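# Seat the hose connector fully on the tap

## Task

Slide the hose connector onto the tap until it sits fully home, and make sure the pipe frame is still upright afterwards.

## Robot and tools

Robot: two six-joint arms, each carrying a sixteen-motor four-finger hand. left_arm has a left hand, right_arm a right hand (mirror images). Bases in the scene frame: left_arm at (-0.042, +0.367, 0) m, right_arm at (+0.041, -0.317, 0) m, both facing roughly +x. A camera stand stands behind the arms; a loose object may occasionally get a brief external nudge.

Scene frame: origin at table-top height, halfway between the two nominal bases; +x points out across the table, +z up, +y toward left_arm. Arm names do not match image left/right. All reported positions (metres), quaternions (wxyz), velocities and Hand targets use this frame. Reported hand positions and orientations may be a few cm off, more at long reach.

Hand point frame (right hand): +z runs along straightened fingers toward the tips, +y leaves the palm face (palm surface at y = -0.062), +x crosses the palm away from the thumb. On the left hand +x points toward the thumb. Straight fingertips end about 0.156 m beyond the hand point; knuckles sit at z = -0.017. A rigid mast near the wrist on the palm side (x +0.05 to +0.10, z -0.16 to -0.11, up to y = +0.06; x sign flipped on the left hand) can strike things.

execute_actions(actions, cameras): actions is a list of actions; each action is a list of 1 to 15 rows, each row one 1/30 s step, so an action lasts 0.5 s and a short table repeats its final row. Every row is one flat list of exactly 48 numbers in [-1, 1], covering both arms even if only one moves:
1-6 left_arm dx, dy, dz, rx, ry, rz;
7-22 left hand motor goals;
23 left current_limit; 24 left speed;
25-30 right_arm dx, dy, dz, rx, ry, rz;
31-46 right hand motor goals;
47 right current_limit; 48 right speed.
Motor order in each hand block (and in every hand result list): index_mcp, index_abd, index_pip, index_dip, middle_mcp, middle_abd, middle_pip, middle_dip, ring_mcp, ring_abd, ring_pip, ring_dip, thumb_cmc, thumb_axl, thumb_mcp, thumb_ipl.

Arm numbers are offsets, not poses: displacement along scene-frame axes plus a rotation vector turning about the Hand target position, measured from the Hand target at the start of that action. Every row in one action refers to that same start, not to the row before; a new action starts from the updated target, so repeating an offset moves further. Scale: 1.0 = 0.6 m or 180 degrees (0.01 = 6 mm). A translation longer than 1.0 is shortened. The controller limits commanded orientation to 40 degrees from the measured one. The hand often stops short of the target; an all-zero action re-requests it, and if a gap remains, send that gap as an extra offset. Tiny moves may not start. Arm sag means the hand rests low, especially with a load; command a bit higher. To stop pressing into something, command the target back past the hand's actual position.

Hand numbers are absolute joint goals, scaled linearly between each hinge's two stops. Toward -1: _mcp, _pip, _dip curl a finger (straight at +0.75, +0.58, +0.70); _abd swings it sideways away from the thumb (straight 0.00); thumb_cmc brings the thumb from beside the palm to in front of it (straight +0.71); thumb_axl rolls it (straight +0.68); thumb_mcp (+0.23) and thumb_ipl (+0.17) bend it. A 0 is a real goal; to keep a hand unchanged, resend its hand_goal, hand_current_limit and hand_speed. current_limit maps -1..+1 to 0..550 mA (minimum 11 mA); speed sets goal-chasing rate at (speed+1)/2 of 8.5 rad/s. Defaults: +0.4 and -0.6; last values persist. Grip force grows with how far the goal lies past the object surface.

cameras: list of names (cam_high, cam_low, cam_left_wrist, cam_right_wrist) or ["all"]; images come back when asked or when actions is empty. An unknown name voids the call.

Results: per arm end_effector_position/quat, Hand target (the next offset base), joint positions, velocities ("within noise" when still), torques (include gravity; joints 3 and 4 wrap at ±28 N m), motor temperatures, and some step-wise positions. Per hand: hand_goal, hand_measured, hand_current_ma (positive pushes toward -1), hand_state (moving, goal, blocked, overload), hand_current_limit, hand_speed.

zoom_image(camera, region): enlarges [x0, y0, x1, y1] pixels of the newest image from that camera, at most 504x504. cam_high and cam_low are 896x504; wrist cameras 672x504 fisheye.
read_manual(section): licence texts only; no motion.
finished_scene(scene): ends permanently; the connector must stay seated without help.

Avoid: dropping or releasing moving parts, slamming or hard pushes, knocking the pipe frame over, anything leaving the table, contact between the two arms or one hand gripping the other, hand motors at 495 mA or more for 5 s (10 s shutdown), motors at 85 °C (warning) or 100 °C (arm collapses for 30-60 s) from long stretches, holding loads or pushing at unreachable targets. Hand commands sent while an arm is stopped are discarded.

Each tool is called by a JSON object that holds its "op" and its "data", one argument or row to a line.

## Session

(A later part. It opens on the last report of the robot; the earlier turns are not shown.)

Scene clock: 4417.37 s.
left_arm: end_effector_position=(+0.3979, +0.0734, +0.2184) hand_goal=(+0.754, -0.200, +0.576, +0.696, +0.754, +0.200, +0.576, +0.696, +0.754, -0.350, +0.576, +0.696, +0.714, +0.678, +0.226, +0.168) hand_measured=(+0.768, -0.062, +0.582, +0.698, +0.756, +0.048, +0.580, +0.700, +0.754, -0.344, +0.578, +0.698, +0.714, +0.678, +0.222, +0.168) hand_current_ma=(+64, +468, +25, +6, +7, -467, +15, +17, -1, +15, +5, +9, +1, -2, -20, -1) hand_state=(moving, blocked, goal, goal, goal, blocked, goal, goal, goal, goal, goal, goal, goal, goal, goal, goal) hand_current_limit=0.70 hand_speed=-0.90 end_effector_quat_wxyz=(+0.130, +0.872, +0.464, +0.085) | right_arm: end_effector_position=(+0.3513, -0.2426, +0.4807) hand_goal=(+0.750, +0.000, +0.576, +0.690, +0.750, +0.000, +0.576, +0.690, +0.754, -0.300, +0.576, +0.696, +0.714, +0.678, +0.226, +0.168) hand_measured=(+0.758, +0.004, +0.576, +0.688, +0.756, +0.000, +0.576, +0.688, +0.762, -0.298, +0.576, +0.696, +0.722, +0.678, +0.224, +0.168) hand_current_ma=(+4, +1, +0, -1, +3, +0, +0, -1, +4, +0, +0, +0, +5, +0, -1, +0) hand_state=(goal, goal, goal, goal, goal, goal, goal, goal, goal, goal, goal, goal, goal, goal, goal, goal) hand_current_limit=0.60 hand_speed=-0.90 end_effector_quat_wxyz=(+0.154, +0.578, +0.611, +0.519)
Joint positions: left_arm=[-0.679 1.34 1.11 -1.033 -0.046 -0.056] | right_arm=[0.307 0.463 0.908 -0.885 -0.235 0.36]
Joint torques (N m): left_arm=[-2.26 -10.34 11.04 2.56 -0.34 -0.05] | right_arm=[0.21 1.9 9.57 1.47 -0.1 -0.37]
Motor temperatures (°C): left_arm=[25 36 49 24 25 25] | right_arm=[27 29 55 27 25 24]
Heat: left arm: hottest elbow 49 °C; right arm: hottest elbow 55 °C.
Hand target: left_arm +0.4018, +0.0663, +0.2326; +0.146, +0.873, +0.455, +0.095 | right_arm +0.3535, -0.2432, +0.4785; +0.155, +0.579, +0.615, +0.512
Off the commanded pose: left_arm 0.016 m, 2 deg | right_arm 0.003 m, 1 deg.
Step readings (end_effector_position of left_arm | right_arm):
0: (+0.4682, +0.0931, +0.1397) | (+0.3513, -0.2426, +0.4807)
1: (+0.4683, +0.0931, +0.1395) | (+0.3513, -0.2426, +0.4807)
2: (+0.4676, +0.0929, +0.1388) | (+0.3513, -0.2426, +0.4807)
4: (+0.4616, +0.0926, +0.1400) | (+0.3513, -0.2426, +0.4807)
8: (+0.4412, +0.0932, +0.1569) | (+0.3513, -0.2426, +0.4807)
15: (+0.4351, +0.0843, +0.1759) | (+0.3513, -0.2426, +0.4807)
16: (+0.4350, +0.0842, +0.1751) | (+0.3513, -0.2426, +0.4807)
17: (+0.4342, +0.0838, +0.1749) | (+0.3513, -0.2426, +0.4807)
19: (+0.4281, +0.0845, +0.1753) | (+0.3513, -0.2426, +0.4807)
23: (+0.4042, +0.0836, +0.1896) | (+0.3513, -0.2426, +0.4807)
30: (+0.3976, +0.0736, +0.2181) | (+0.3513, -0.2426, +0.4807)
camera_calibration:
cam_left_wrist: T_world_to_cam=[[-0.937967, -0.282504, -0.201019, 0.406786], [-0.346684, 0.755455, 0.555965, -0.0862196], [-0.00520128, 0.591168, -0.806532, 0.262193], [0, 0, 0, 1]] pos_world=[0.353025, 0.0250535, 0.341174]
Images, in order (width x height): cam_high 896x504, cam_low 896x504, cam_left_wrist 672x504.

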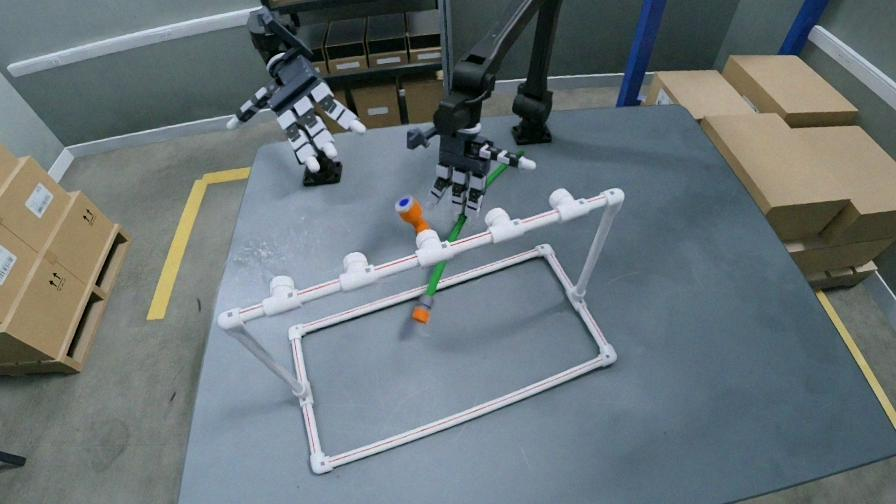

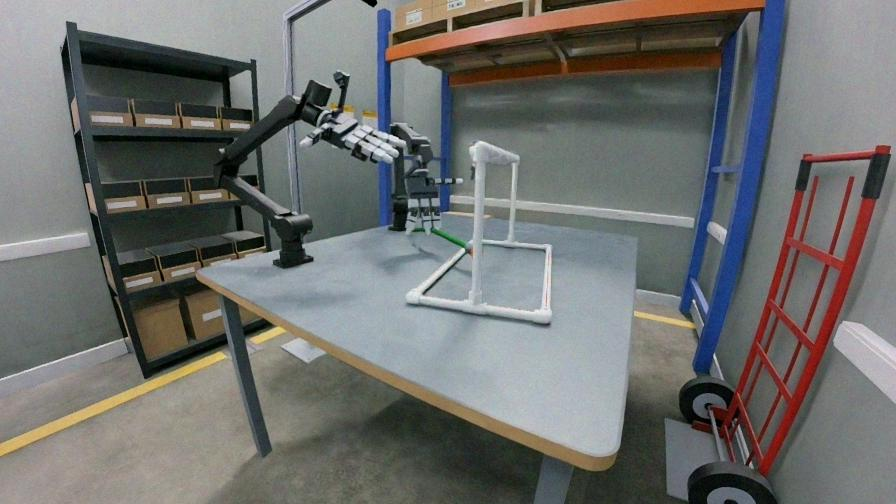

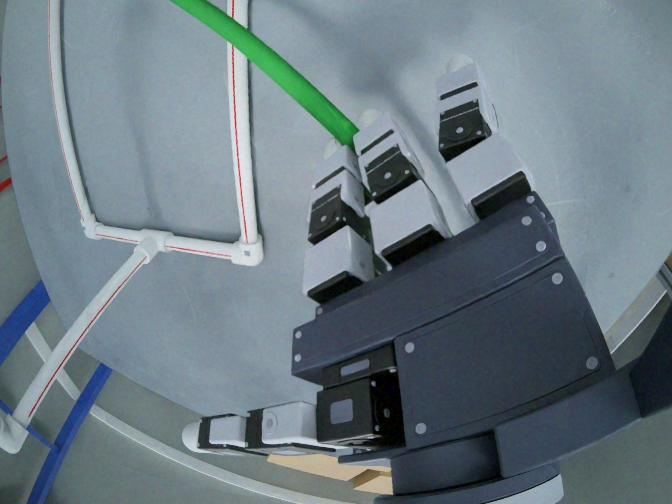

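{"op": "execute_actions", "data": {
  "actions": [
    [[-0.075,0.013,0.0705,-0.032,-0.0455,-0.0195,0.754,-0.2,0.576,0.696,0.754,0.2,0.576,0.696,0.754,-0.35,0.576,0.696,0.714,0.678,0.226,0.168,0.7,-0.9,0,0,0.0,0,0,0,0.75,0.0,0.576,0.69,0.75,0.0,0.576,0.69,0.754,-0.3,0.576,0.696,0.714,0.678,0.226,0.168,0.6,-0.9]],
    [[-0.075,0.013,0.0705,-0.032,-0.0455,-0.0195,0.754,-0.2,0.576,0.696,0.754,0.2,0.576,0.696,0.754,-0.35,0.576,0.696,0.714,0.678,0.226,0.168,0.7,-0.9,0,0,0.0,0,0,0,0.75,0.0,0.576,0.69,0.75,0.0,0.576,0.69,0.754,-0.3,0.576,0.696,0.714,0.678,0.226,0.168,0.6,-0.9]]
  ],
  "cameras": ["cam_left_wrist", "cam_low", "cam_high"]
}}

Scene clock: 4513.77 s.
left_arm: end_effector_position=(+0.3108, +0.0897, +0.3001) hand_goal=(+0.754, -0.200, +0.576, +0.696, +0.754, +0.200, +0.576, +0.696, +0.754, -0.350, +0.576, +0.696, +0.714, +0.678, +0.226, +0.168) hand_measured=(+0.780, -0.062, +0.588, +0.700, +0.760, +0.048, +0.582, +0.700, +0.758, -0.346, +0.578, +0.698, +0.718, +0.678, +0.222, +0.168) hand_current_ma=(+121, +468, +47, +17, +23, -467, +23, +15, +11, +14, +5, +9, +14, -2, -20, -1) hand_state=(moving, blocked, goal, goal, goal, blocked, goal, goal, goal, goal, goal, goal, goal, goal, goal, goal) hand_current_limit=0.70 hand_speed=-0.90 end_effector_quat_wxyz=(+0.283, +0.861, +0.395, +0.153) | right_arm: end_effector_position=(+0.3513, -0.2426, +0.4807) hand_goal=(+0.750, +0.000, +0.576, +0.690, +0.750, +0.000, +0.576, +0.690, +0.754, -0.300, +0.576, +0.696, +0.714, +0.678, +0.226, +0.168) hand_measured=(+0.758, +0.004, +0.576, +0.688, +0.756, +0.000, +0.576, +0.688, +0.762, -0.298, +0.576, +0.696, +0.722, +0.678, +0.224, +0.168) hand_current_ma=(+4, +1, +0, -1, +3, +0, +0, -1, +4, +0, +0, +0, +5, +0, -1, +0) hand_state=(goal, goal, goal, goal, goal, goal, goal, goal, goal, goal, goal, goal, goal, goal, goal, goal) hand_current_limit=0.60 hand_speed=-0.90 end_effector_quat_wxyz=(+0.154, +0.578, +0.611, +0.519)
Joint positions: left_arm=[-0.765 0.93 0.849 -0.837 -0.058 -0.012] | right_arm=[0.307 0.463 0.908 -0.885 -0.235 0.36]
Joint torques (N m): left_arm=[-2.67 -5.25 12.26 3.47 -0.34 -0.04] | right_arm=[0.38 1.96 9.55 1.52 -0.11 -0.35]
Motor temperatures (°C): left_arm=[25 34 54 24 25 25] | right_arm=[27 29 55 27 25 24]
Heat: left arm: hottest elbow 54 °C; right arm: hottest elbow 55 °C.
Hand target: left_arm +0.3117, +0.0819, +0.3172; +0.301, +0.858, +0.382, +0.163 | right_arm +0.3535, -0.2432, +0.4785; +0.155, +0.579, +0.615, +0.512
Off the commanded pose: left_arm 0.019 m, 3 deg | right_arm 0.003 m, 1 deg.
Step readings (end_effector_position of left_arm | right_arm):
0: (+0.3979, +0.0733, +0.2184) | (+0.3513, -0.2426, +0.4807)
1: (+0.3978, +0.0734, +0.2180) | (+0.3513, -0.2426, +0.4807)
2: (+0.3968, +0.0732, +0.2182) | (+0.3513, -0.2426, +0.4807)
4: (+0.3892, +0.0747, +0.2195) | (+0.3513, -0.2426, +0.4807)
8: (+0.3630, +0.0853, +0.2327) | (+0.3513, -0.2426, +0.4807)
15: (+0.3548, +0.0826, +0.2601) | (+0.3513, -0.2426, +0.4807)
16: (+0.3547, +0.0824, +0.2599) | (+0.3513, -0.2426, +0.4807)
17: (+0.3533, +0.0817, +0.2601) | (+0.3513, -0.2426, +0.4807)
19: (+0.3463, +0.0832, +0.2622) | (+0.3513, -0.2426, +0.4807)
23: (+0.3202, +0.0904, +0.2767) | (+0.3513, -0.2426, +0.4807)
30: (+0.3107, +0.0895, +0.3000) | (+0.3513, -0.2426, +0.4807)
camera_calibration:
cam_left_wrist: T_world_to_cam=[[-0.881735, -0.233584, -0.409855, 0.386862], [-0.368996, 0.882797, 0.29071, -0.0990075], [0.293913, 0.407564, -0.864585, 0.258866], [0, 0, 0, 1]] pos_world=[0.228493, 0.0722639, 0.411151]
Images, in order (width x height): cam_high 896x504, cam_low 896x504, cam_left_wrist 672x504.

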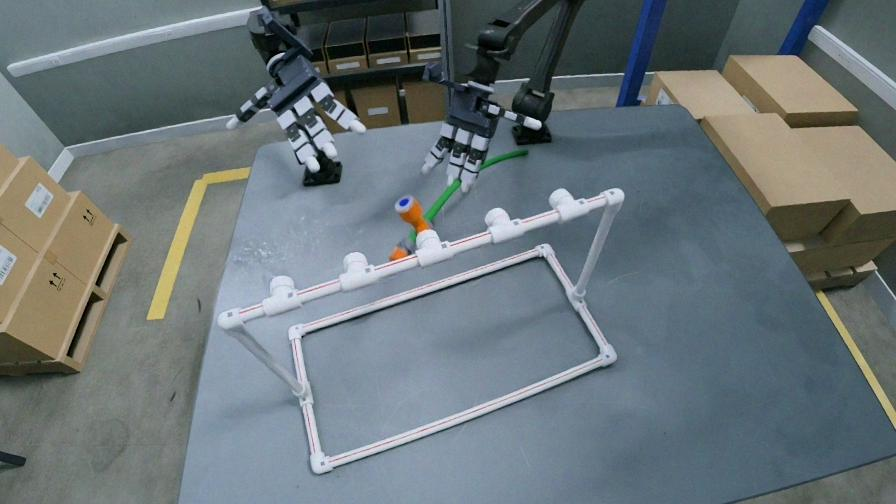

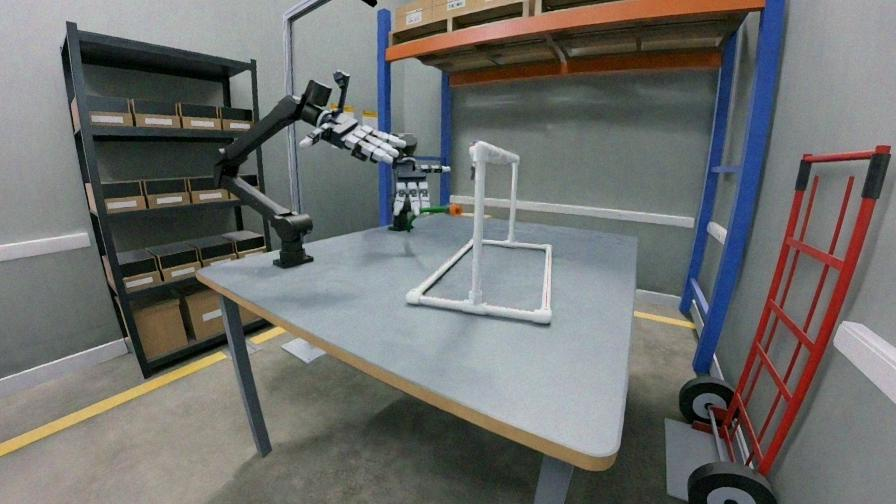

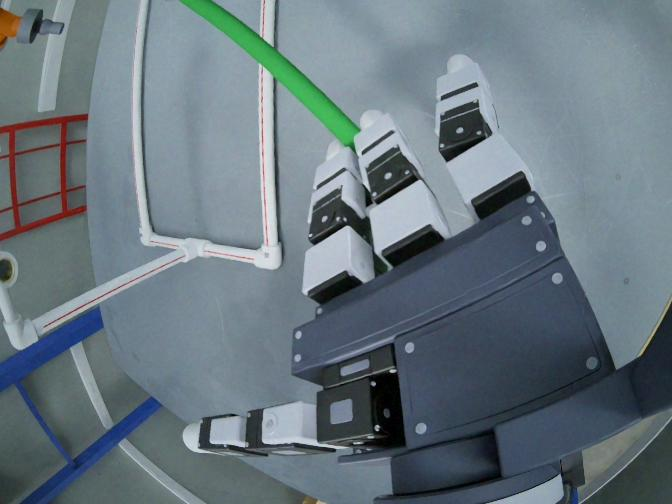

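{"op": "execute_actions", "data": {
  "actions": [
    [[-0.066,0.05,0.053,-0.037,-0.041,0.0,0.754,-0.2,0.576,0.696,0.754,0.2,0.576,0.696,0.754,-0.35,0.576,0.696,0.714,0.678,0.226,0.168,0.7,-0.9,0,0,0.0,0,0,0,0.75,0.0,0.576,0.69,0.75,0.0,0.576,0.69,0.754,-0.3,0.576,0.696,0.714,0.678,0.226,0.168,0.6,-0.9]],
    [[-0.066,0.05,0.053,-0.037,-0.041,0.0,0.754,-0.2,0.576,0.696,0.754,0.2,0.576,0.696,0.754,-0.35,0.576,0.696,0.714,0.678,0.226,0.168,0.7,-0.9,0,0,0.0,0,0,0,0.75,0.0,0.576,0.69,0.75,0.0,0.576,0.69,0.754,-0.3,0.576,0.696,0.714,0.678,0.226,0.168,0.6,-0.9]]
  ],
  "cameras": ["all"]
}}

Scene clock: 4545.83 s.
left_arm: end_effector_position=(+0.2336, +0.1443, +0.3618) hand_goal=(+0.754, -0.200, +0.576, +0.696, +0.754, +0.200, +0.576, +0.696, +0.754, -0.350, +0.576, +0.696, +0.714, +0.678, +0.226, +0.168) hand_measured=(+0.794, -0.062, +0.596, +0.704, +0.764, +0.048, +0.582, +0.702, +0.760, -0.346, +0.578, +0.698, +0.720, +0.678, +0.222, +0.168) hand_current_ma=(+188, +468, +77, +27, +36, -467, +23, +20, +22, +13, +5, +9, +24, -2, -20, -1) hand_state=(moving, blocked, goal, goal, goal, blocked, goal, goal, goal, goal, goal, goal, goal, goal, goal, goal) hand_current_limit=0.70 hand_speed=-0.90 end_effector_quat_wxyz=(+0.424, +0.801, +0.360, +0.222) | right_arm: end_effector_position=(+0.3513, -0.2426, +0.4807) hand_goal=(+0.750, +0.000, +0.576, +0.690, +0.750, +0.000, +0.576, +0.690, +0.754, -0.300, +0.576, +0.696, +0.714, +0.678, +0.226, +0.168) hand_measured=(+0.758, +0.004, +0.576, +0.688, +0.756, +0.000, +0.576, +0.688, +0.762, -0.298, +0.576, +0.696, +0.722, +0.678, +0.224, +0.168) hand_current_ma=(+4, +1, +0, -1, +3, +0, +0, -1, +4, +0, +0, +0, +5, +0, -1, +0) hand_state=(goal, goal, goal, goal, goal, goal, goal, goal, goal, goal, goal, goal, goal, goal, goal, goal) hand_current_limit=0.60 hand_speed=-0.90 end_effector_quat_wxyz=(+0.154, +0.578, +0.611, +0.519)
Joint positions: left_arm=[-0.827 0.502 0.637 -0.711 -0.116 -0.014] | right_arm=[0.307 0.463 0.908 -0.885 -0.235 0.36]
Joint torques (N m): left_arm=[-2.78 -0.62 12.89 4.01 -0.31 -0.25] | right_arm=[0.73 1.67 9.43 1.52 -0.1 -0.32]
Motor temperatures (°C): left_arm=[25 33 53 24 25 25] | right_arm=[27 29 55 27 25 24]
Heat: left arm: hottest elbow 53 °C; right arm: hottest elbow 55 °C.
Hand target: left_arm +0.2326, +0.1419, +0.3809; +0.445, +0.789, +0.357, +0.227 | right_arm +0.3535, -0.2432, +0.4785; +0.155, +0.579, +0.615, +0.512
Off the commanded pose: left_arm 0.019 m, 3 deg | right_arm 0.003 m, 1 deg.
Step readings (end_effector_position of left_arm | right_arm):
0: (+0.3108, +0.0897, +0.3001) | (+0.3513, -0.2426, +0.4807)
1: (+0.3108, +0.0897, +0.2998) | (+0.3513, -0.2426, +0.4807)
2: (+0.3099, +0.0902, +0.3003) | (+0.3513, -0.2426, +0.4807)
4: (+0.3034, +0.0947, +0.3016) | (+0.3513, -0.2426, +0.4807)
8: (+0.2814, +0.1128, +0.3117) | (+0.3513, -0.2426, +0.4807)
15: (+0.2727, +0.1177, +0.3314) | (+0.3513, -0.2426, +0.4807)
16: (+0.2725, +0.1176, +0.3311) | (+0.3513, -0.2426, +0.4807)
17: (+0.2714, +0.1182, +0.3315) | (+0.3513, -0.2426, +0.4807)
19: (+0.2652, +0.1229, +0.3338) | (+0.3513, -0.2426, +0.4807)
23: (+0.2437, +0.1390, +0.3456) | (+0.3513, -0.2426, +0.4807)
30: (+0.2342, +0.1449, +0.3618) | (+0.3513, -0.2426, +0.4807)
camera_calibration:
cam_left_wrist: T_world_to_cam=[[-0.752205, -0.324432, -0.573525, 0.399004], [-0.39215, 0.919882, -0.00603589, -0.0862036], [0.529534, 0.220368, -0.819166, 0.268273], [0, 0, 0, 1]] pos_world=[0.124269, 0.149628, 0.448079]
cam_right_wrist: T_world_to_cam=[[0.522798, -0.81607, 0.246398, -0.473713], [-0.745285, -0.577871, -0.332589, 0.236104], [0.413802, -0.00975951, -0.910315, 0.420119], [0, 0, 0, 1]] pos_world=[0.249776, -0.246045, 0.577688]

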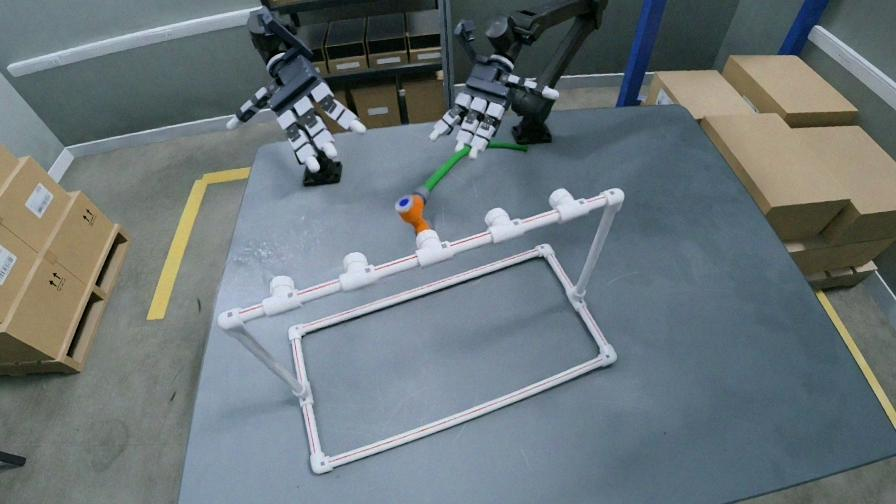

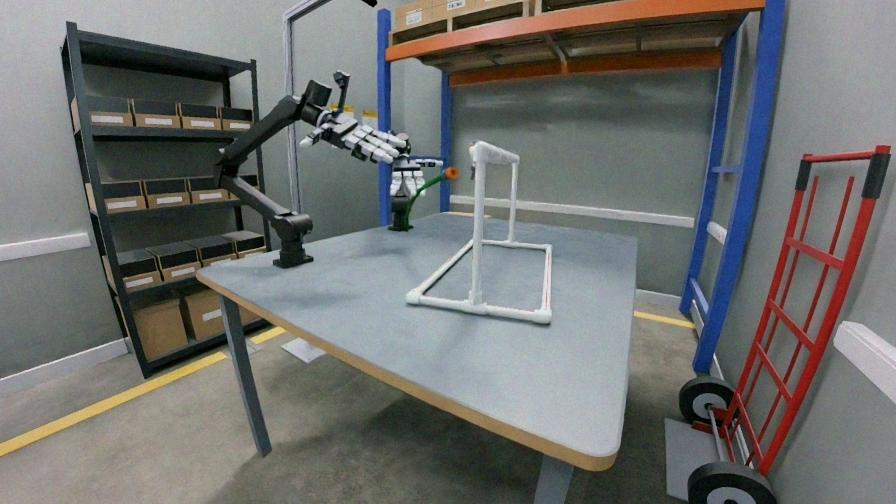

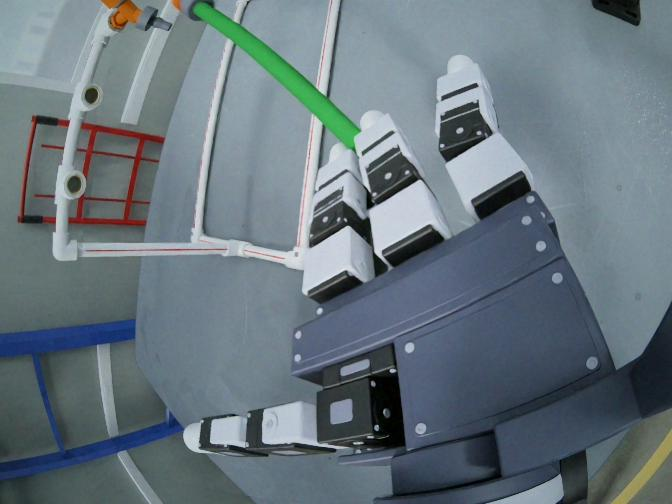

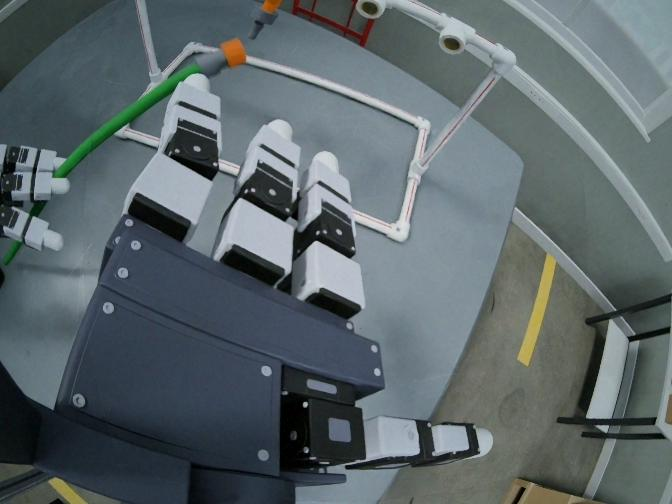

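{"op": "zoom_image", "data": {
  "camera": "cam_right_wrist",
  "region": [60, 0, 300, 180]
}}

{"op": "zoom_image", "data": {
  "camera": "cam_low",
  "region": [380, 130, 490, 240]
}}

{"op": "zoom_image", "data": {
  "camera": "cam_high",
  "region": [380, 100, 540, 260]
}}

Scaled by 2.100 from the camera's 672x504 image, which has a finer 960x720 frame.

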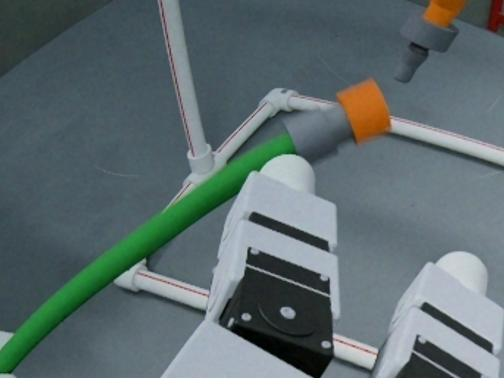

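Scaled by 4.582 from the camera's 896x504 image, which has a finer 1280x720 frame.

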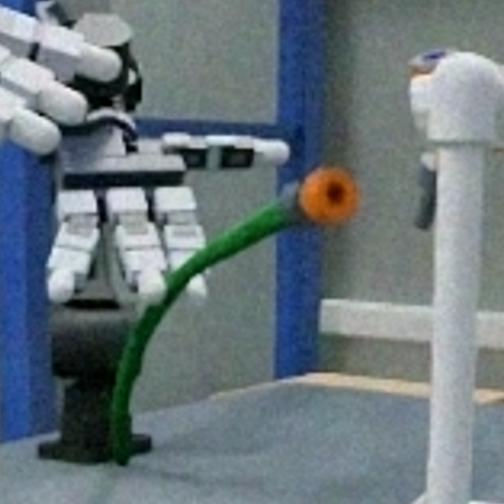

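Scaled by 3.150 from the camera's 896x504 image, which has a finer 1280x720 frame.

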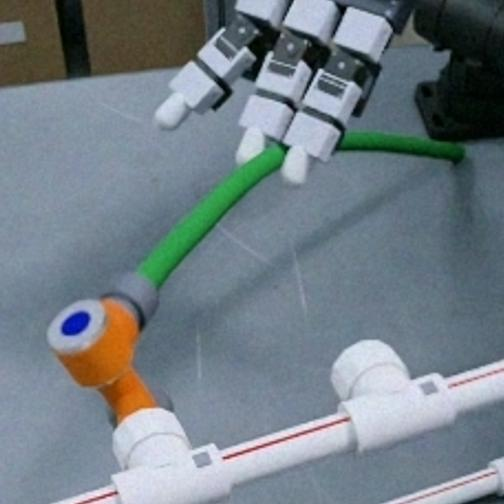

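{"op": "execute_actions", "data": {
  "actions": [
    [[0,0,0,0,0,0,0.754,-0.2,0.576,0.696,0.754,0.2,0.576,0.696,0.754,-0.35,0.576,0.696,0.714,0.678,0.226,0.168,0.7,-0.9,0.033,0.087,-0.011,0.0535,0.076,-0.0445,1.0,0.1,0.576,0.69,1.0,-0.1,0.576,0.69,1.0,-0.3,0.576,0.696,0.714,0.678,0.226,0.168,0.6,-0.85]],
    [[0,0,0,0,0,0,0.754,-0.2,0.576,0.696,0.754,0.2,0.576,0.696,0.754,-0.35,0.576,0.696,0.714,0.678,0.226,0.168,0.7,-0.9,0.033,0.087,-0.011,0.0535,0.076,-0.0445,1.0,0.1,0.576,0.69,1.0,-0.1,0.576,0.69,1.0,-0.3,0.576,0.696,0.714,0.678,0.226,0.168,0.6,-0.85]]
  ],
  "cameras": ["cam_right_wrist", "cam_low", "cam_high"]
}}

Scene clock: 4663.07 s.
left_arm: end_effector_position=(+0.2337, +0.1444, +0.3618) hand_goal=(+0.754, -0.200, +0.576, +0.696, +0.754, +0.200, +0.576, +0.696, +0.754, -0.350, +0.576, +0.696, +0.714, +0.678, +0.226, +0.168) hand_measured=(+0.796, -0.062, +0.596, +0.704, +0.764, +0.048, +0.582, +0.702, +0.760, -0.346, +0.578, +0.698, +0.720, +0.678, +0.222, +0.168) hand_current_ma=(+184, +468, +76, +27, +34, -467, +23, +20, +22, +13, +5, +9, +24, -2, -20, -1) hand_state=(blocked, blocked, goal, goal, goal, blocked, goal, goal, goal, goal, goal, goal, goal, goal, goal, goal) hand_current_limit=0.70 hand_speed=-0.90 end_effector_quat_wxyz=(+0.424, +0.801, +0.360, +0.222) | right_arm: end_effector_position=(+0.3923, -0.1371, +0.4366) hand_goal=(+1.000, +0.100, +0.576, +0.690, +1.000, -0.100, +0.576, +0.690, +1.000, -0.300, +0.576, +0.696, +0.714, +0.678, +0.226, +0.168) hand_measured=(+1.000, +0.100, +0.576, +0.688, +1.000, -0.094, +0.576, +0.688, +1.000, -0.298, +0.576, +0.696, +0.722, +0.678, +0.224, +0.168) hand_current_ma=(+0, +0, +0, -1, +0, +2, +0, -1, +0, +1, +0, +0, +5, +0, -1, +0) hand_state=(goal, goal, goal, goal, goal, goal, goal, goal, goal, goal, goal, goal, goal, goal, goal, goal) hand_current_limit=0.60 hand_speed=-0.85 end_effector_quat_wxyz=(-0.018, +0.781, +0.469, +0.413)
Joint positions: left_arm=[-0.828 0.502 0.637 -0.711 -0.117 -0.015] | right_arm=[0.794 0.881 1.198 -1.042 0.126 1.186]
Joint torques (N m): left_arm=[-2.84 -0.67 12.9 4 -0.35 -0.25] | right_arm=[1.08 -2.96 13.87 0.99 0.28 -0.07]
Motor temperatures (°C): left_arm=[25 32 58 24 25 25] | right_arm=[27 29 54 27 25 24]
Heat: left arm: hottest elbow 58 °C; right arm: hottest elbow 54 °C.
Hand target: left_arm +0.2325, +0.1418, +0.3809; +0.445, +0.789, +0.357, +0.227 | right_arm +0.3930, -0.1388, +0.4652; -0.023, +0.780, +0.455, +0.430
Off the commanded pose: left_arm 0.019 m, 3 deg | right_arm 0.029 m, 3 deg.
Step readings (end_effector_position of left_arm | right_arm):
0: (+0.2337, +0.1445, +0.3618) | (+0.3513, -0.2426, +0.4807)
1: (+0.2337, +0.1445, +0.3618) | (+0.3515, -0.2429, +0.4805)
2: (+0.2337, +0.1445, +0.3618) | (+0.3526, -0.2434, +0.4775)
4: (+0.2338, +0.1445, +0.3618) | (+0.3555, -0.2365, +0.4704)
8: (+0.2338, +0.1445, +0.3618) | (+0.3645, -0.1930, +0.4498)
15: (+0.2337, +0.1444, +0.3618) | (+0.3778, -0.1852, +0.4320)
16: (+0.2337, +0.1444, +0.3618) | (+0.3774, -0.1866, +0.4329)
17: (+0.2337, +0.1444, +0.3618) | (+0.3769, -0.1863, +0.4339)
19: (+0.2337, +0.1444, +0.3618) | (+0.3773, -0.1779, +0.4401)
23: (+0.2337, +0.1444, +0.3618) | (+0.3850, -0.1412, +0.4541)
30: (+0.2337, +0.1444, +0.3618) | (+0.3948, -0.1332, +0.4319)
camera_calibration:
cam_right_wrist: T_world_to_cam=[[0.283043, -0.932806, -0.223069, -0.11528], [-0.957642, -0.287711, -0.0119908, 0.296028], [-0.0529944, 0.217014, -0.974729, 0.606358], [0, 0, 0, 1]] pos_world=[0.348252, -0.153951, 0.568869]
Images, in order (width x height): cam_high 896x504, cam_low 896x504, cam_right_wrist 672x504.

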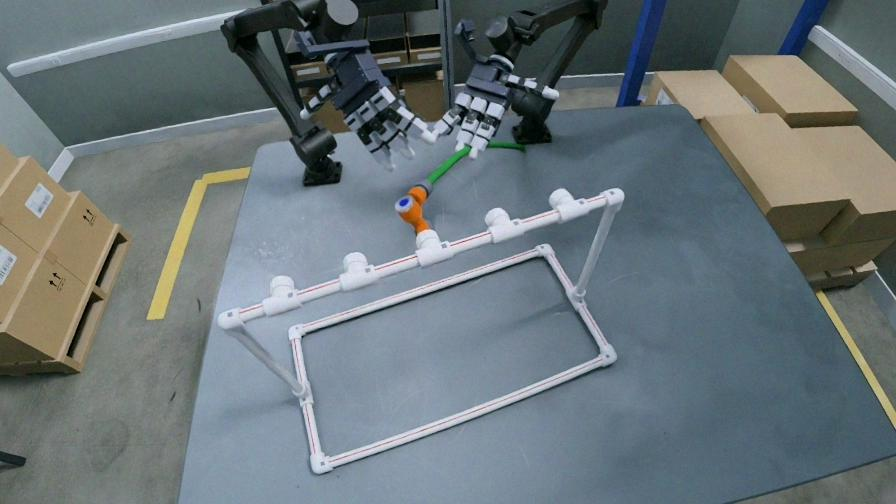

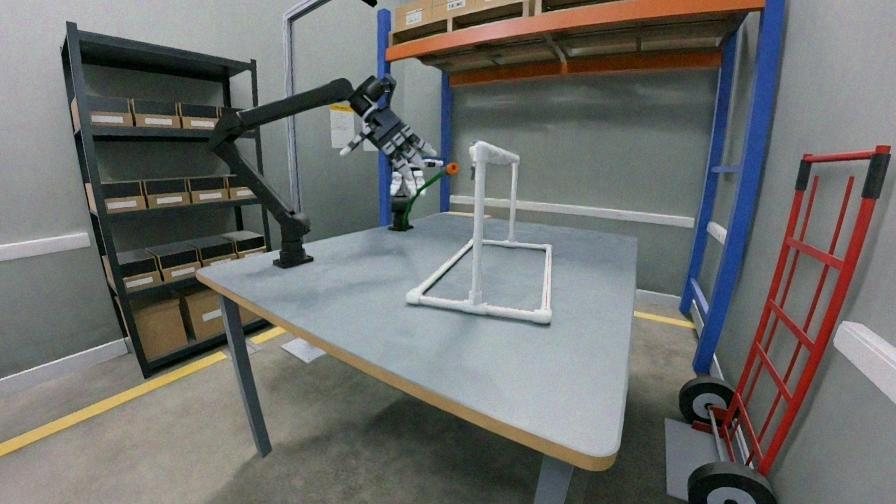

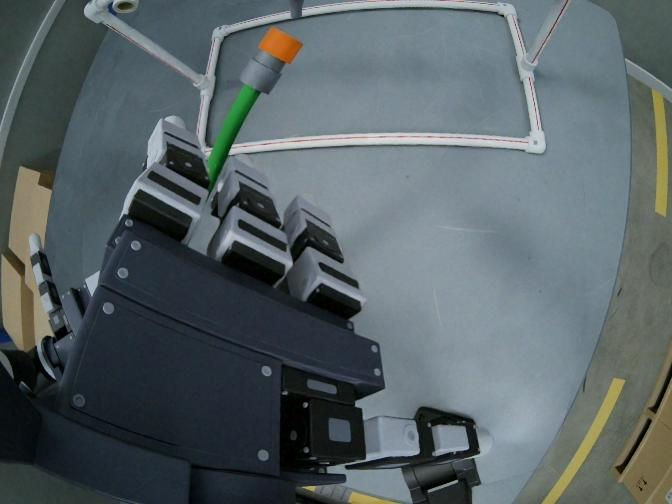

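{"op": "zoom_image", "data": {
  "camera": "cam_right_wrist",
  "region": [120, 0, 360, 220]
}}

{"op": "zoom_image", "data": {
  "camera": "cam_low",
  "region": [370, 120, 480, 230]
}}

{"op": "zoom_image", "data": {
  "camera": "cam_high",
  "region": [340, 80, 500, 240]
}}

Scaled by 2.100 from the camera's 672x504 image, which has a finer 960x720 frame.

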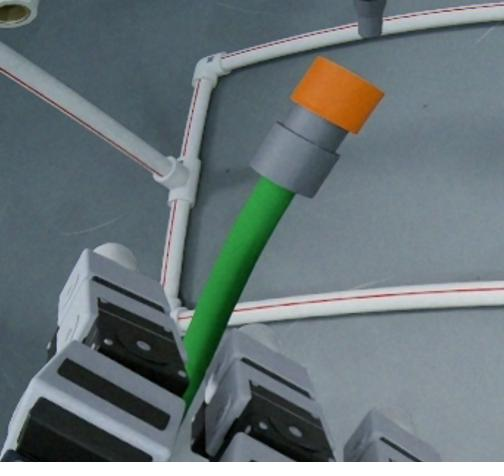

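Scaled by 4.582 from the camera's 896x504 image, which has a finer 1280x720 frame.

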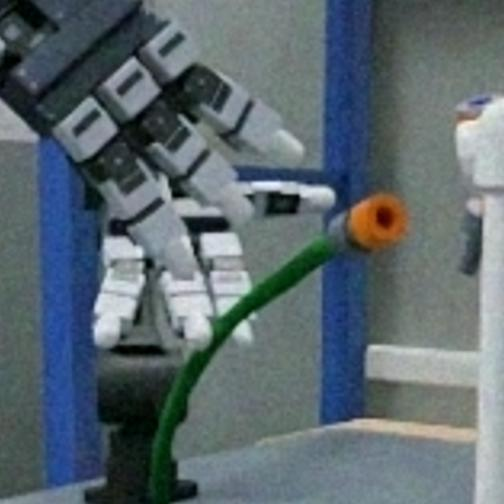

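Scaled by 3.150 from the camera's 896x504 image, which has a finer 1280x720 frame.

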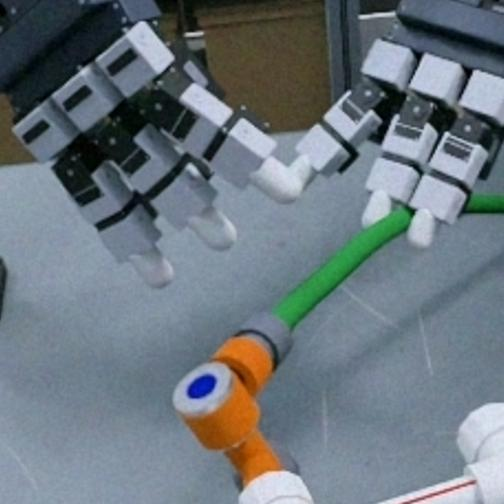

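{"op": "execute_actions", "data": {
  "actions": [
    [[0,0,0,0,0,0,0.754,-0.2,0.576,0.696,0.754,0.2,0.576,0.696,0.754,-0.35,0.576,0.696,0.714,0.678,0.226,0.168,0.7,-0.9,-0.006,0.053,0.0145,0,0,0,1.0,0.1,0.576,0.69,1.0,-0.1,0.576,0.69,1.0,-0.3,0.576,0.696,0.714,0.678,0.226,0.168,0.6,-0.85]],
    [[0,0,0,0,0,0,0.754,-0.2,0.576,0.696,0.754,0.2,0.576,0.696,0.754,-0.35,0.576,0.696,0.714,0.678,0.226,0.168,0.7,-0.9,-0.006,0.053,0.0145,0,0,0,1.0,0.1,0.576,0.69,1.0,-0.1,0.576,0.69,1.0,-0.3,0.576,0.696,0.714,0.678,0.226,0.168,0.6,-0.85]]
  ],
  "cameras": ["cam_right_wrist"]
}}

{"op": "zoom_image", "data": {
  "camera": "cam_right_wrist",
  "region": [120, 0, 360, 220]
}}

Scene clock: 4799.53 s.
left_arm: end_effector_position=(+0.2337, +0.1444, +0.3618) hand_goal=(+0.754, -0.200, +0.576, +0.696, +0.754, +0.200, +0.576, +0.696, +0.754, -0.350, +0.576, +0.696, +0.714, +0.678, +0.226, +0.168) hand_measured=(+0.796, -0.062, +0.596, +0.704, +0.764, +0.048, +0.582, +0.702, +0.760, -0.346, +0.578, +0.698, +0.720, +0.678, +0.222, +0.168) hand_current_ma=(+184, +468, +76, +27, +34, -467, +23, +20, +22, +13, +5, +9, +24, -2, -20, -1) hand_state=(blocked, blocked, goal, goal, goal, blocked, goal, goal, goal, goal, goal, goal, goal, goal, goal, goal) hand_current_limit=0.70 hand_speed=-0.90 end_effector_quat_wxyz=(+0.424, +0.801, +0.360, +0.222) | right_arm: end_effector_position=(+0.3846, -0.0773, +0.4561) hand_goal=(+1.000, +0.100, +0.576, +0.690, +1.000, -0.100, +0.576, +0.690, +1.000, -0.300, +0.576, +0.696, +0.714, +0.678, +0.226, +0.168) hand_measured=(+1.000, +0.100, +0.576, +0.688, +1.000, -0.094, +0.576, +0.688, +1.000, -0.298, +0.576, +0.696, +0.722, +0.678, +0.224, +0.168) hand_current_ma=(+0, +0, +0, -1, +0, +2, +0, -1, +0, +1, +0, +0, +4, +0, -1, +0) hand_state=(goal, goal, goal, goal, goal, goal, goal, goal, goal, goal, goal, goal, goal, goal, goal, goal) hand_current_limit=0.60 hand_speed=-0.85 end_effector_quat_wxyz=(-0.014, +0.782, +0.466, +0.413)
Joint positions: left_arm=[-0.828 0.502 0.637 -0.711 -0.117 -0.015] | right_arm=[0.967 1.002 1.319 -1.067 0.264 1.306]
Joint torques (N m): left_arm=[-2.84 -0.67 12.9 4.03 -0.35 -0.25] | right_arm=[1.26 -4.78 13.86 0.92 0.38 -0.01]
Motor temperatures (°C): left_arm=[25 32 59 25 25 25] | right_arm=[27 29 68 26 25 24]
Heat: left arm: hottest elbow 59 °C; right arm: hottest elbow 68 °C.
Hand target: left_arm +0.2325, +0.1418, +0.3809; +0.445, +0.789, +0.357, +0.227 | right_arm +0.3858, -0.0752, +0.4826; -0.023, +0.780, +0.455, +0.430
Off the commanded pose: left_arm 0.019 m, 3 deg | right_arm 0.027 m, 3 deg.
Step readings (end_effector_position of left_arm | right_arm):
0: (+0.2337, +0.1444, +0.3618) | (+0.3923, -0.1371, +0.4366)
1: (+0.2337, +0.1444, +0.3618) | (+0.3923, -0.1374, +0.4367)
2: (+0.2337, +0.1444, +0.3618) | (+0.3922, -0.1381, +0.4377)
4: (+0.2337, +0.1444, +0.3618) | (+0.3913, -0.1360, +0.4415)
8: (+0.2337, +0.1444, +0.3618) | (+0.3886, -0.1168, +0.4497)
15: (+0.2337, +0.1444, +0.3618) | (+0.3883, -0.1088, +0.4471)
16: (+0.2337, +0.1444, +0.3618) | (+0.3884, -0.1091, +0.4467)
17: (+0.2337, +0.1444, +0.3618) | (+0.3881, -0.1090, +0.4478)
19: (+0.2337, +0.1444, +0.3618) | (+0.3878, -0.1059, +0.4521)
23: (+0.2337, +0.1444, +0.3618) | (+0.3852, -0.0855, +0.4594)
30: (+0.2337, +0.1444, +0.3618) | (+0.3847, -0.0769, +0.4555)
camera_calibration:
cam_right_wrist: T_world_to_cam=[[0.276366, -0.935959, -0.21818, -0.0528796], [-0.959825, -0.280276, -0.0134562, 0.308157], [-0.0485561, 0.213133, -0.975816, 0.610425], [0, 0, 0, 1]] pos_world=[0.340031, -0.0932257, 0.588271]
Images, in order (width x height): cam_right_wrist 672x504.

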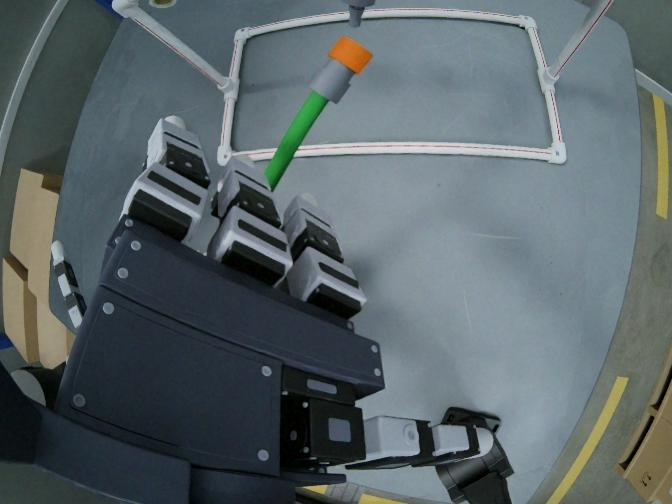

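Scaled by 2.100 from the camera's 672x504 image, which has a finer 960x720 frame.

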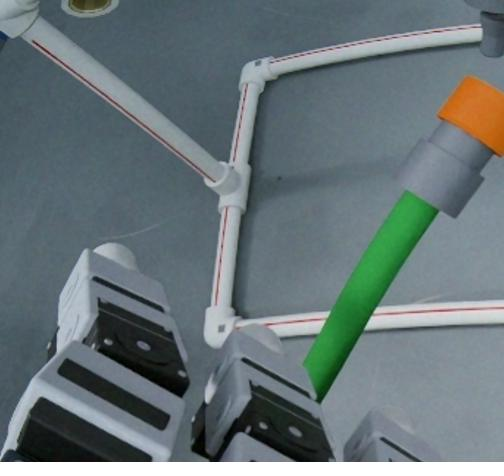

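{"op": "execute_actions", "data": {
  "actions": [
    [[0,0,0,0,0,0,0.754,-0.2,0.576,0.696,0.754,0.2,0.576,0.696,0.754,-0.35,0.576,0.696,0.714,0.678,0.226,0.168,0.7,-0.9,0.061,0.033,-0.057,0,0,0,1.0,0.1,0.576,0.69,1.0,-0.1,0.576,0.69,1.0,-0.3,0.576,0.696,0.714,0.678,0.226,0.168,0.6,-0.85]]
  ],
  "cameras": ["cam_right_wrist","cam_low"]
}}

{"op": "zoom_image", "data": {
  "camera": "cam_right_wrist",
  "region": [180, 20, 420, 240]
}}

{"op": "zoom_image", "data": {
  "camera": "cam_low",
  "region": [370, 120, 480, 230]
}}

Scene clock: 4840.77 s.
left_arm: end_effector_position=(+0.2337, +0.1444, +0.3618) hand_goal=(+0.754, -0.200, +0.576, +0.696, +0.754, +0.200, +0.576, +0.696, +0.754, -0.350, +0.576, +0.696, +0.714, +0.678, +0.226, +0.168) hand_measured=(+0.796, -0.062, +0.596, +0.704, +0.764, +0.048, +0.582, +0.702, +0.760, -0.346, +0.578, +0.698, +0.720, +0.678, +0.222, +0.168) hand_current_ma=(+184, +468, +76, +27, +34, -467, +23, +20, +22, +13, +5, +9, +24, -2, -20, -1) hand_state=(blocked, blocked, goal, goal, goal, blocked, goal, goal, goal, goal, goal, goal, goal, goal, goal, goal) hand_current_limit=0.70 hand_speed=-0.90 end_effector_quat_wxyz=(+0.424, +0.801, +0.360, +0.222) | right_arm: end_effector_position=(+0.4184, -0.0575, +0.4386) hand_goal=(+1.000, +0.100, +0.576, +0.690, +1.000, -0.100, +0.576, +0.690, +1.000, -0.300, +0.576, +0.696, +0.714, +0.678, +0.226, +0.168) hand_measured=(+1.000, +0.100, +0.576, +0.688, +1.000, -0.094, +0.576, +0.688, +1.000, -0.298, +0.576, +0.696, +0.722, +0.678, +0.224, +0.168) hand_current_ma=(+0, +0, +0, -1, +0, +2, +0, -1, +0, +1, +0, +0, +4, +0, -1, +0) hand_state=(goal, goal, goal, goal, goal, goal, goal, goal, goal, goal, goal, goal, goal, goal, goal, goal) hand_current_limit=0.60 hand_speed=-0.85 end_effector_quat_wxyz=(-0.021, +0.786, +0.456, +0.417)
Joint positions: left_arm=[-0.828 0.502 0.637 -0.711 -0.117 -0.015] | right_arm=[0.921 1.079 1.319 -0.972 0.229 1.296]
Joint torques (N m): left_arm=[-2.84 -0.67 12.89 3.99 -0.35 -0.25] | right_arm=[0.21 -6.24 10.35 2.21 0.25 -0.33]
Motor temperatures (°C): left_arm=[25 31 59 25 25 25] | right_arm=[27 29 62 26 25 24]
Heat: left arm: hottest elbow 59 °C; right arm: hottest elbow 62 °C.
Hand target: left_arm +0.2325, +0.1418, +0.3809; +0.445, +0.789, +0.357, +0.227 | right_arm +0.4225, -0.0554, +0.4486; -0.023, +0.780, +0.455, +0.430
Off the commanded pose: left_arm 0.019 m, 3 deg | right_arm 0.011 m, 2 deg.
Step readings (end_effector_position of left_arm | right_arm):
0: (+0.2337, +0.1444, +0.3618) | (+0.3845, -0.0773, +0.4560)
1: (+0.2337, +0.1444, +0.3618) | (+0.3845, -0.0773, +0.4560)
2: (+0.2337, +0.1444, +0.3618) | (+0.3850, -0.0767, +0.4556)
4: (+0.2337, +0.1444, +0.3618) | (+0.3897, -0.0721, +0.4552)
8: (+0.2337, +0.1444, +0.3618) | (+0.4065, -0.0651, +0.4501)
15: (+0.2337, +0.1444, +0.3618) | (+0.4180, -0.0579, +0.4380)
camera_calibration:
cam_right_wrist: T_world_to_cam=[[0.2625, -0.934651, -0.239834, -0.0320857], [-0.963713, -0.266432, -0.016484, 0.34969], [-0.0484928, 0.235458, -0.970674, 0.589772], [0, 0, 0, 1]] pos_world=[0.374023, -0.0756869, 0.570545]
Images, in order (width x height): cam_low 896x504, cam_right_wrist 672x504.

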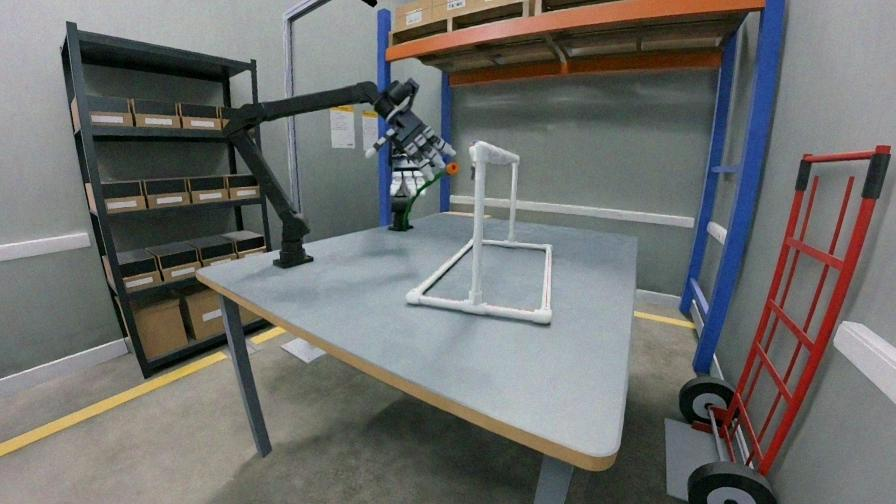

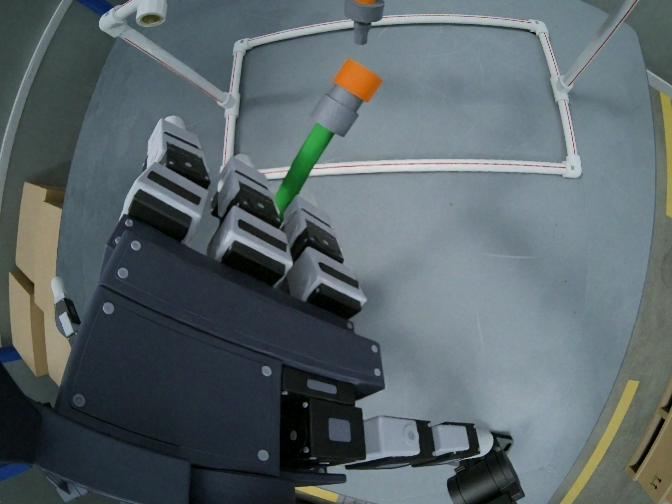

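Scaled by 2.100 from the camera's 672x504 image, which has a finer 960x720 frame.

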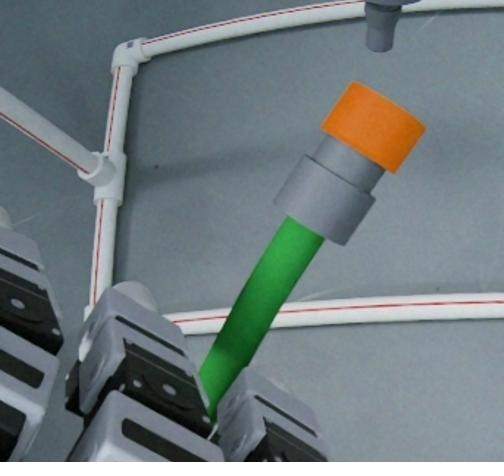

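Scaled by 4.582 from the camera's 896x504 image, which has a finer 1280x720 frame.

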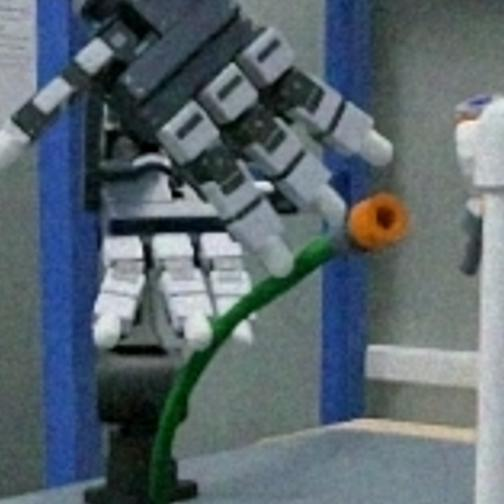

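{"op": "execute_actions", "data": {
  "actions": [
    [[0,0,0,0,0,0,0.754,-0.2,0.576,0.696,0.754,0.2,0.576,0.696,0.754,-0.35,0.576,0.696,0.714,0.678,0.226,0.168,0.7,-0.9,0.0445,0.035,-0.064,0,0,0,1.0,0.1,0.576,0.69,1.0,-0.1,0.576,0.69,1.0,-0.3,0.576,0.696,0.714,0.678,0.226,0.168,0.6,-0.85]]
  ],
  "cameras": ["cam_right_wrist","cam_low"]
}}

{"op": "zoom_image", "data": {
  "camera": "cam_right_wrist",
  "region": [180, 40, 420, 260]
}}

{"op": "zoom_image", "data": {
  "camera": "cam_low",
  "region": [370, 120, 480, 230]
}}

Scene clock: 4880.90 s.
left_arm: end_effector_position=(+0.2339, +0.1447, +0.3619) hand_goal=(+0.754, -0.200, +0.576, +0.696, +0.754, +0.200, +0.576, +0.696, +0.754, -0.350, +0.576, +0.696, +0.714, +0.678, +0.226, +0.168) hand_measured=(+0.800, -0.062, +0.598, +0.704, +0.754, +0.052, +0.578, +0.702, +0.760, -0.346, +0.578, +0.698, +0.720, +0.678, +0.222, +0.168) hand_current_ma=(+199, +468, +83, +29, +0, -467, +6, +20, +22, +13, +5, +9, +24, -2, -20, -1) hand_state=(blocked, blocked, blocked, goal, goal, blocked, goal, goal, goal, goal, goal, goal, goal, goal, goal, goal) hand_current_limit=0.70 hand_speed=-0.90 end_effector_quat_wxyz=(+0.424, +0.800, +0.361, +0.223) | right_arm: end_effector_position=(+0.4445, -0.0345, +0.4074) hand_goal=(+1.000, +0.100, +0.576, +0.690, +1.000, -0.100, +0.576, +0.690, +1.000, -0.300, +0.576, +0.696, +0.714, +0.678, +0.226, +0.168) hand_measured=(+1.000, +0.104, +0.576, +0.688, +1.000, -0.094, +0.576, +0.688, +1.000, -0.298, +0.576, +0.696, +0.722, +0.678, +0.224, +0.168) hand_current_ma=(+0, +1, +0, +0, +0, +2, +0, -1, +0, +1, +0, +0, +4, +0, -1, +0) hand_state=(goal, goal, goal, goal, goal, goal, goal, goal, goal, goal, goal, goal, goal, goal, goal, goal) hand_current_limit=0.60 hand_speed=-0.85 end_effector_quat_wxyz=(-0.024, +0.783, +0.456, +0.422)
Joint positions: left_arm=[-0.828 0.502 0.637 -0.711 -0.118 -0.017] | right_arm=[0.905 1.145 1.277 -0.848 0.214 1.283]
Joint torques (N m): left_arm=[-2.84 -0.73 12.92 3.97 -0.31 -0.24] | right_arm=[-0.15 -7.59 9.4 2.14 0.17 -0.32]
Motor temperatures (°C): left_arm=[25 31 59 25 25 25] | right_arm=[27 29 58 27 25 24]
Heat: left arm: hottest elbow 59 °C; right arm: hottest elbow 58 °C.
Hand target: left_arm +0.2325, +0.1418, +0.3809; +0.445, +0.789, +0.357, +0.227 | right_arm +0.4491, -0.0343, +0.4102; -0.023, +0.779, +0.455, +0.430
Off the commanded pose: left_arm 0.019 m, 3 deg | right_arm 0.005 m, 1 deg.
Step readings (end_effector_position of left_arm | right_arm):
0: (+0.2337, +0.1444, +0.3618) | (+0.4184, -0.0575, +0.4386)
1: (+0.2337, +0.1444, +0.3618) | (+0.4184, -0.0573, +0.4387)
2: (+0.2337, +0.1444, +0.3618) | (+0.4192, -0.0562, +0.4389)
4: (+0.2338, +0.1446, +0.3619) | (+0.4239, -0.0525, +0.4390)
8: (+0.2339, +0.1447, +0.3619) | (+0.4338, -0.0434, +0.4285)
15: (+0.2339, +0.1447, +0.3619) | (+0.4438, -0.0353, +0.4067)
camera_calibration:
cam_right_wrist: T_world_to_cam=[[0.267586, -0.931202, -0.24751, -0.0239543], [-0.962637, -0.269449, -0.0269767, 0.384208], [-0.0415706, 0.245481, -0.96851, 0.55176], [0, 0, 0, 1]] pos_world=[0.3992, -0.0542283, 0.53882]
Images, in order (width x height): cam_low 896x504, cam_right_wrist 672x504.

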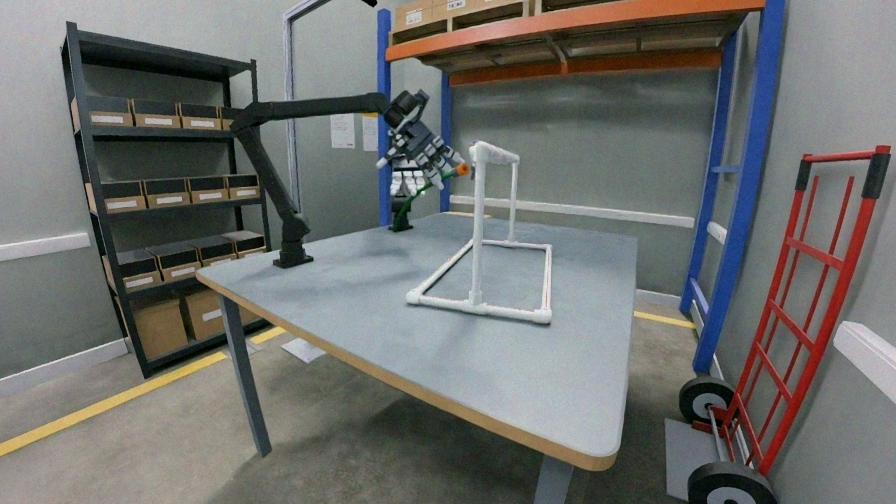

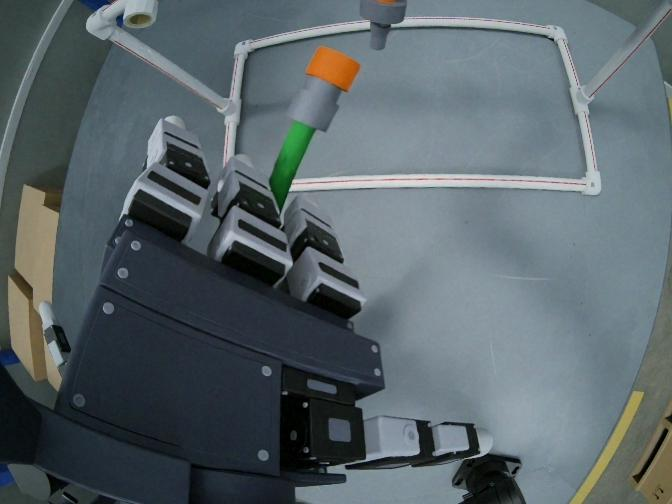

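Scaled by 2.100 from the camera's 672x504 image, which has a finer 960x720 frame.

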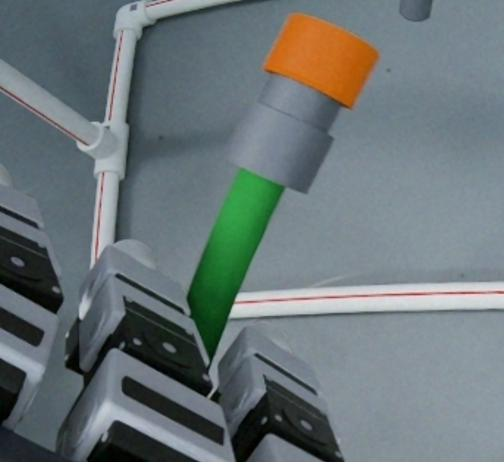

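Scaled by 4.582 from the camera's 896x504 image, which has a finer 1280x720 frame.

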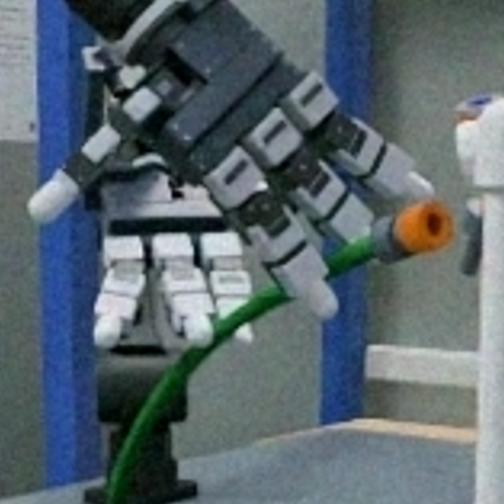

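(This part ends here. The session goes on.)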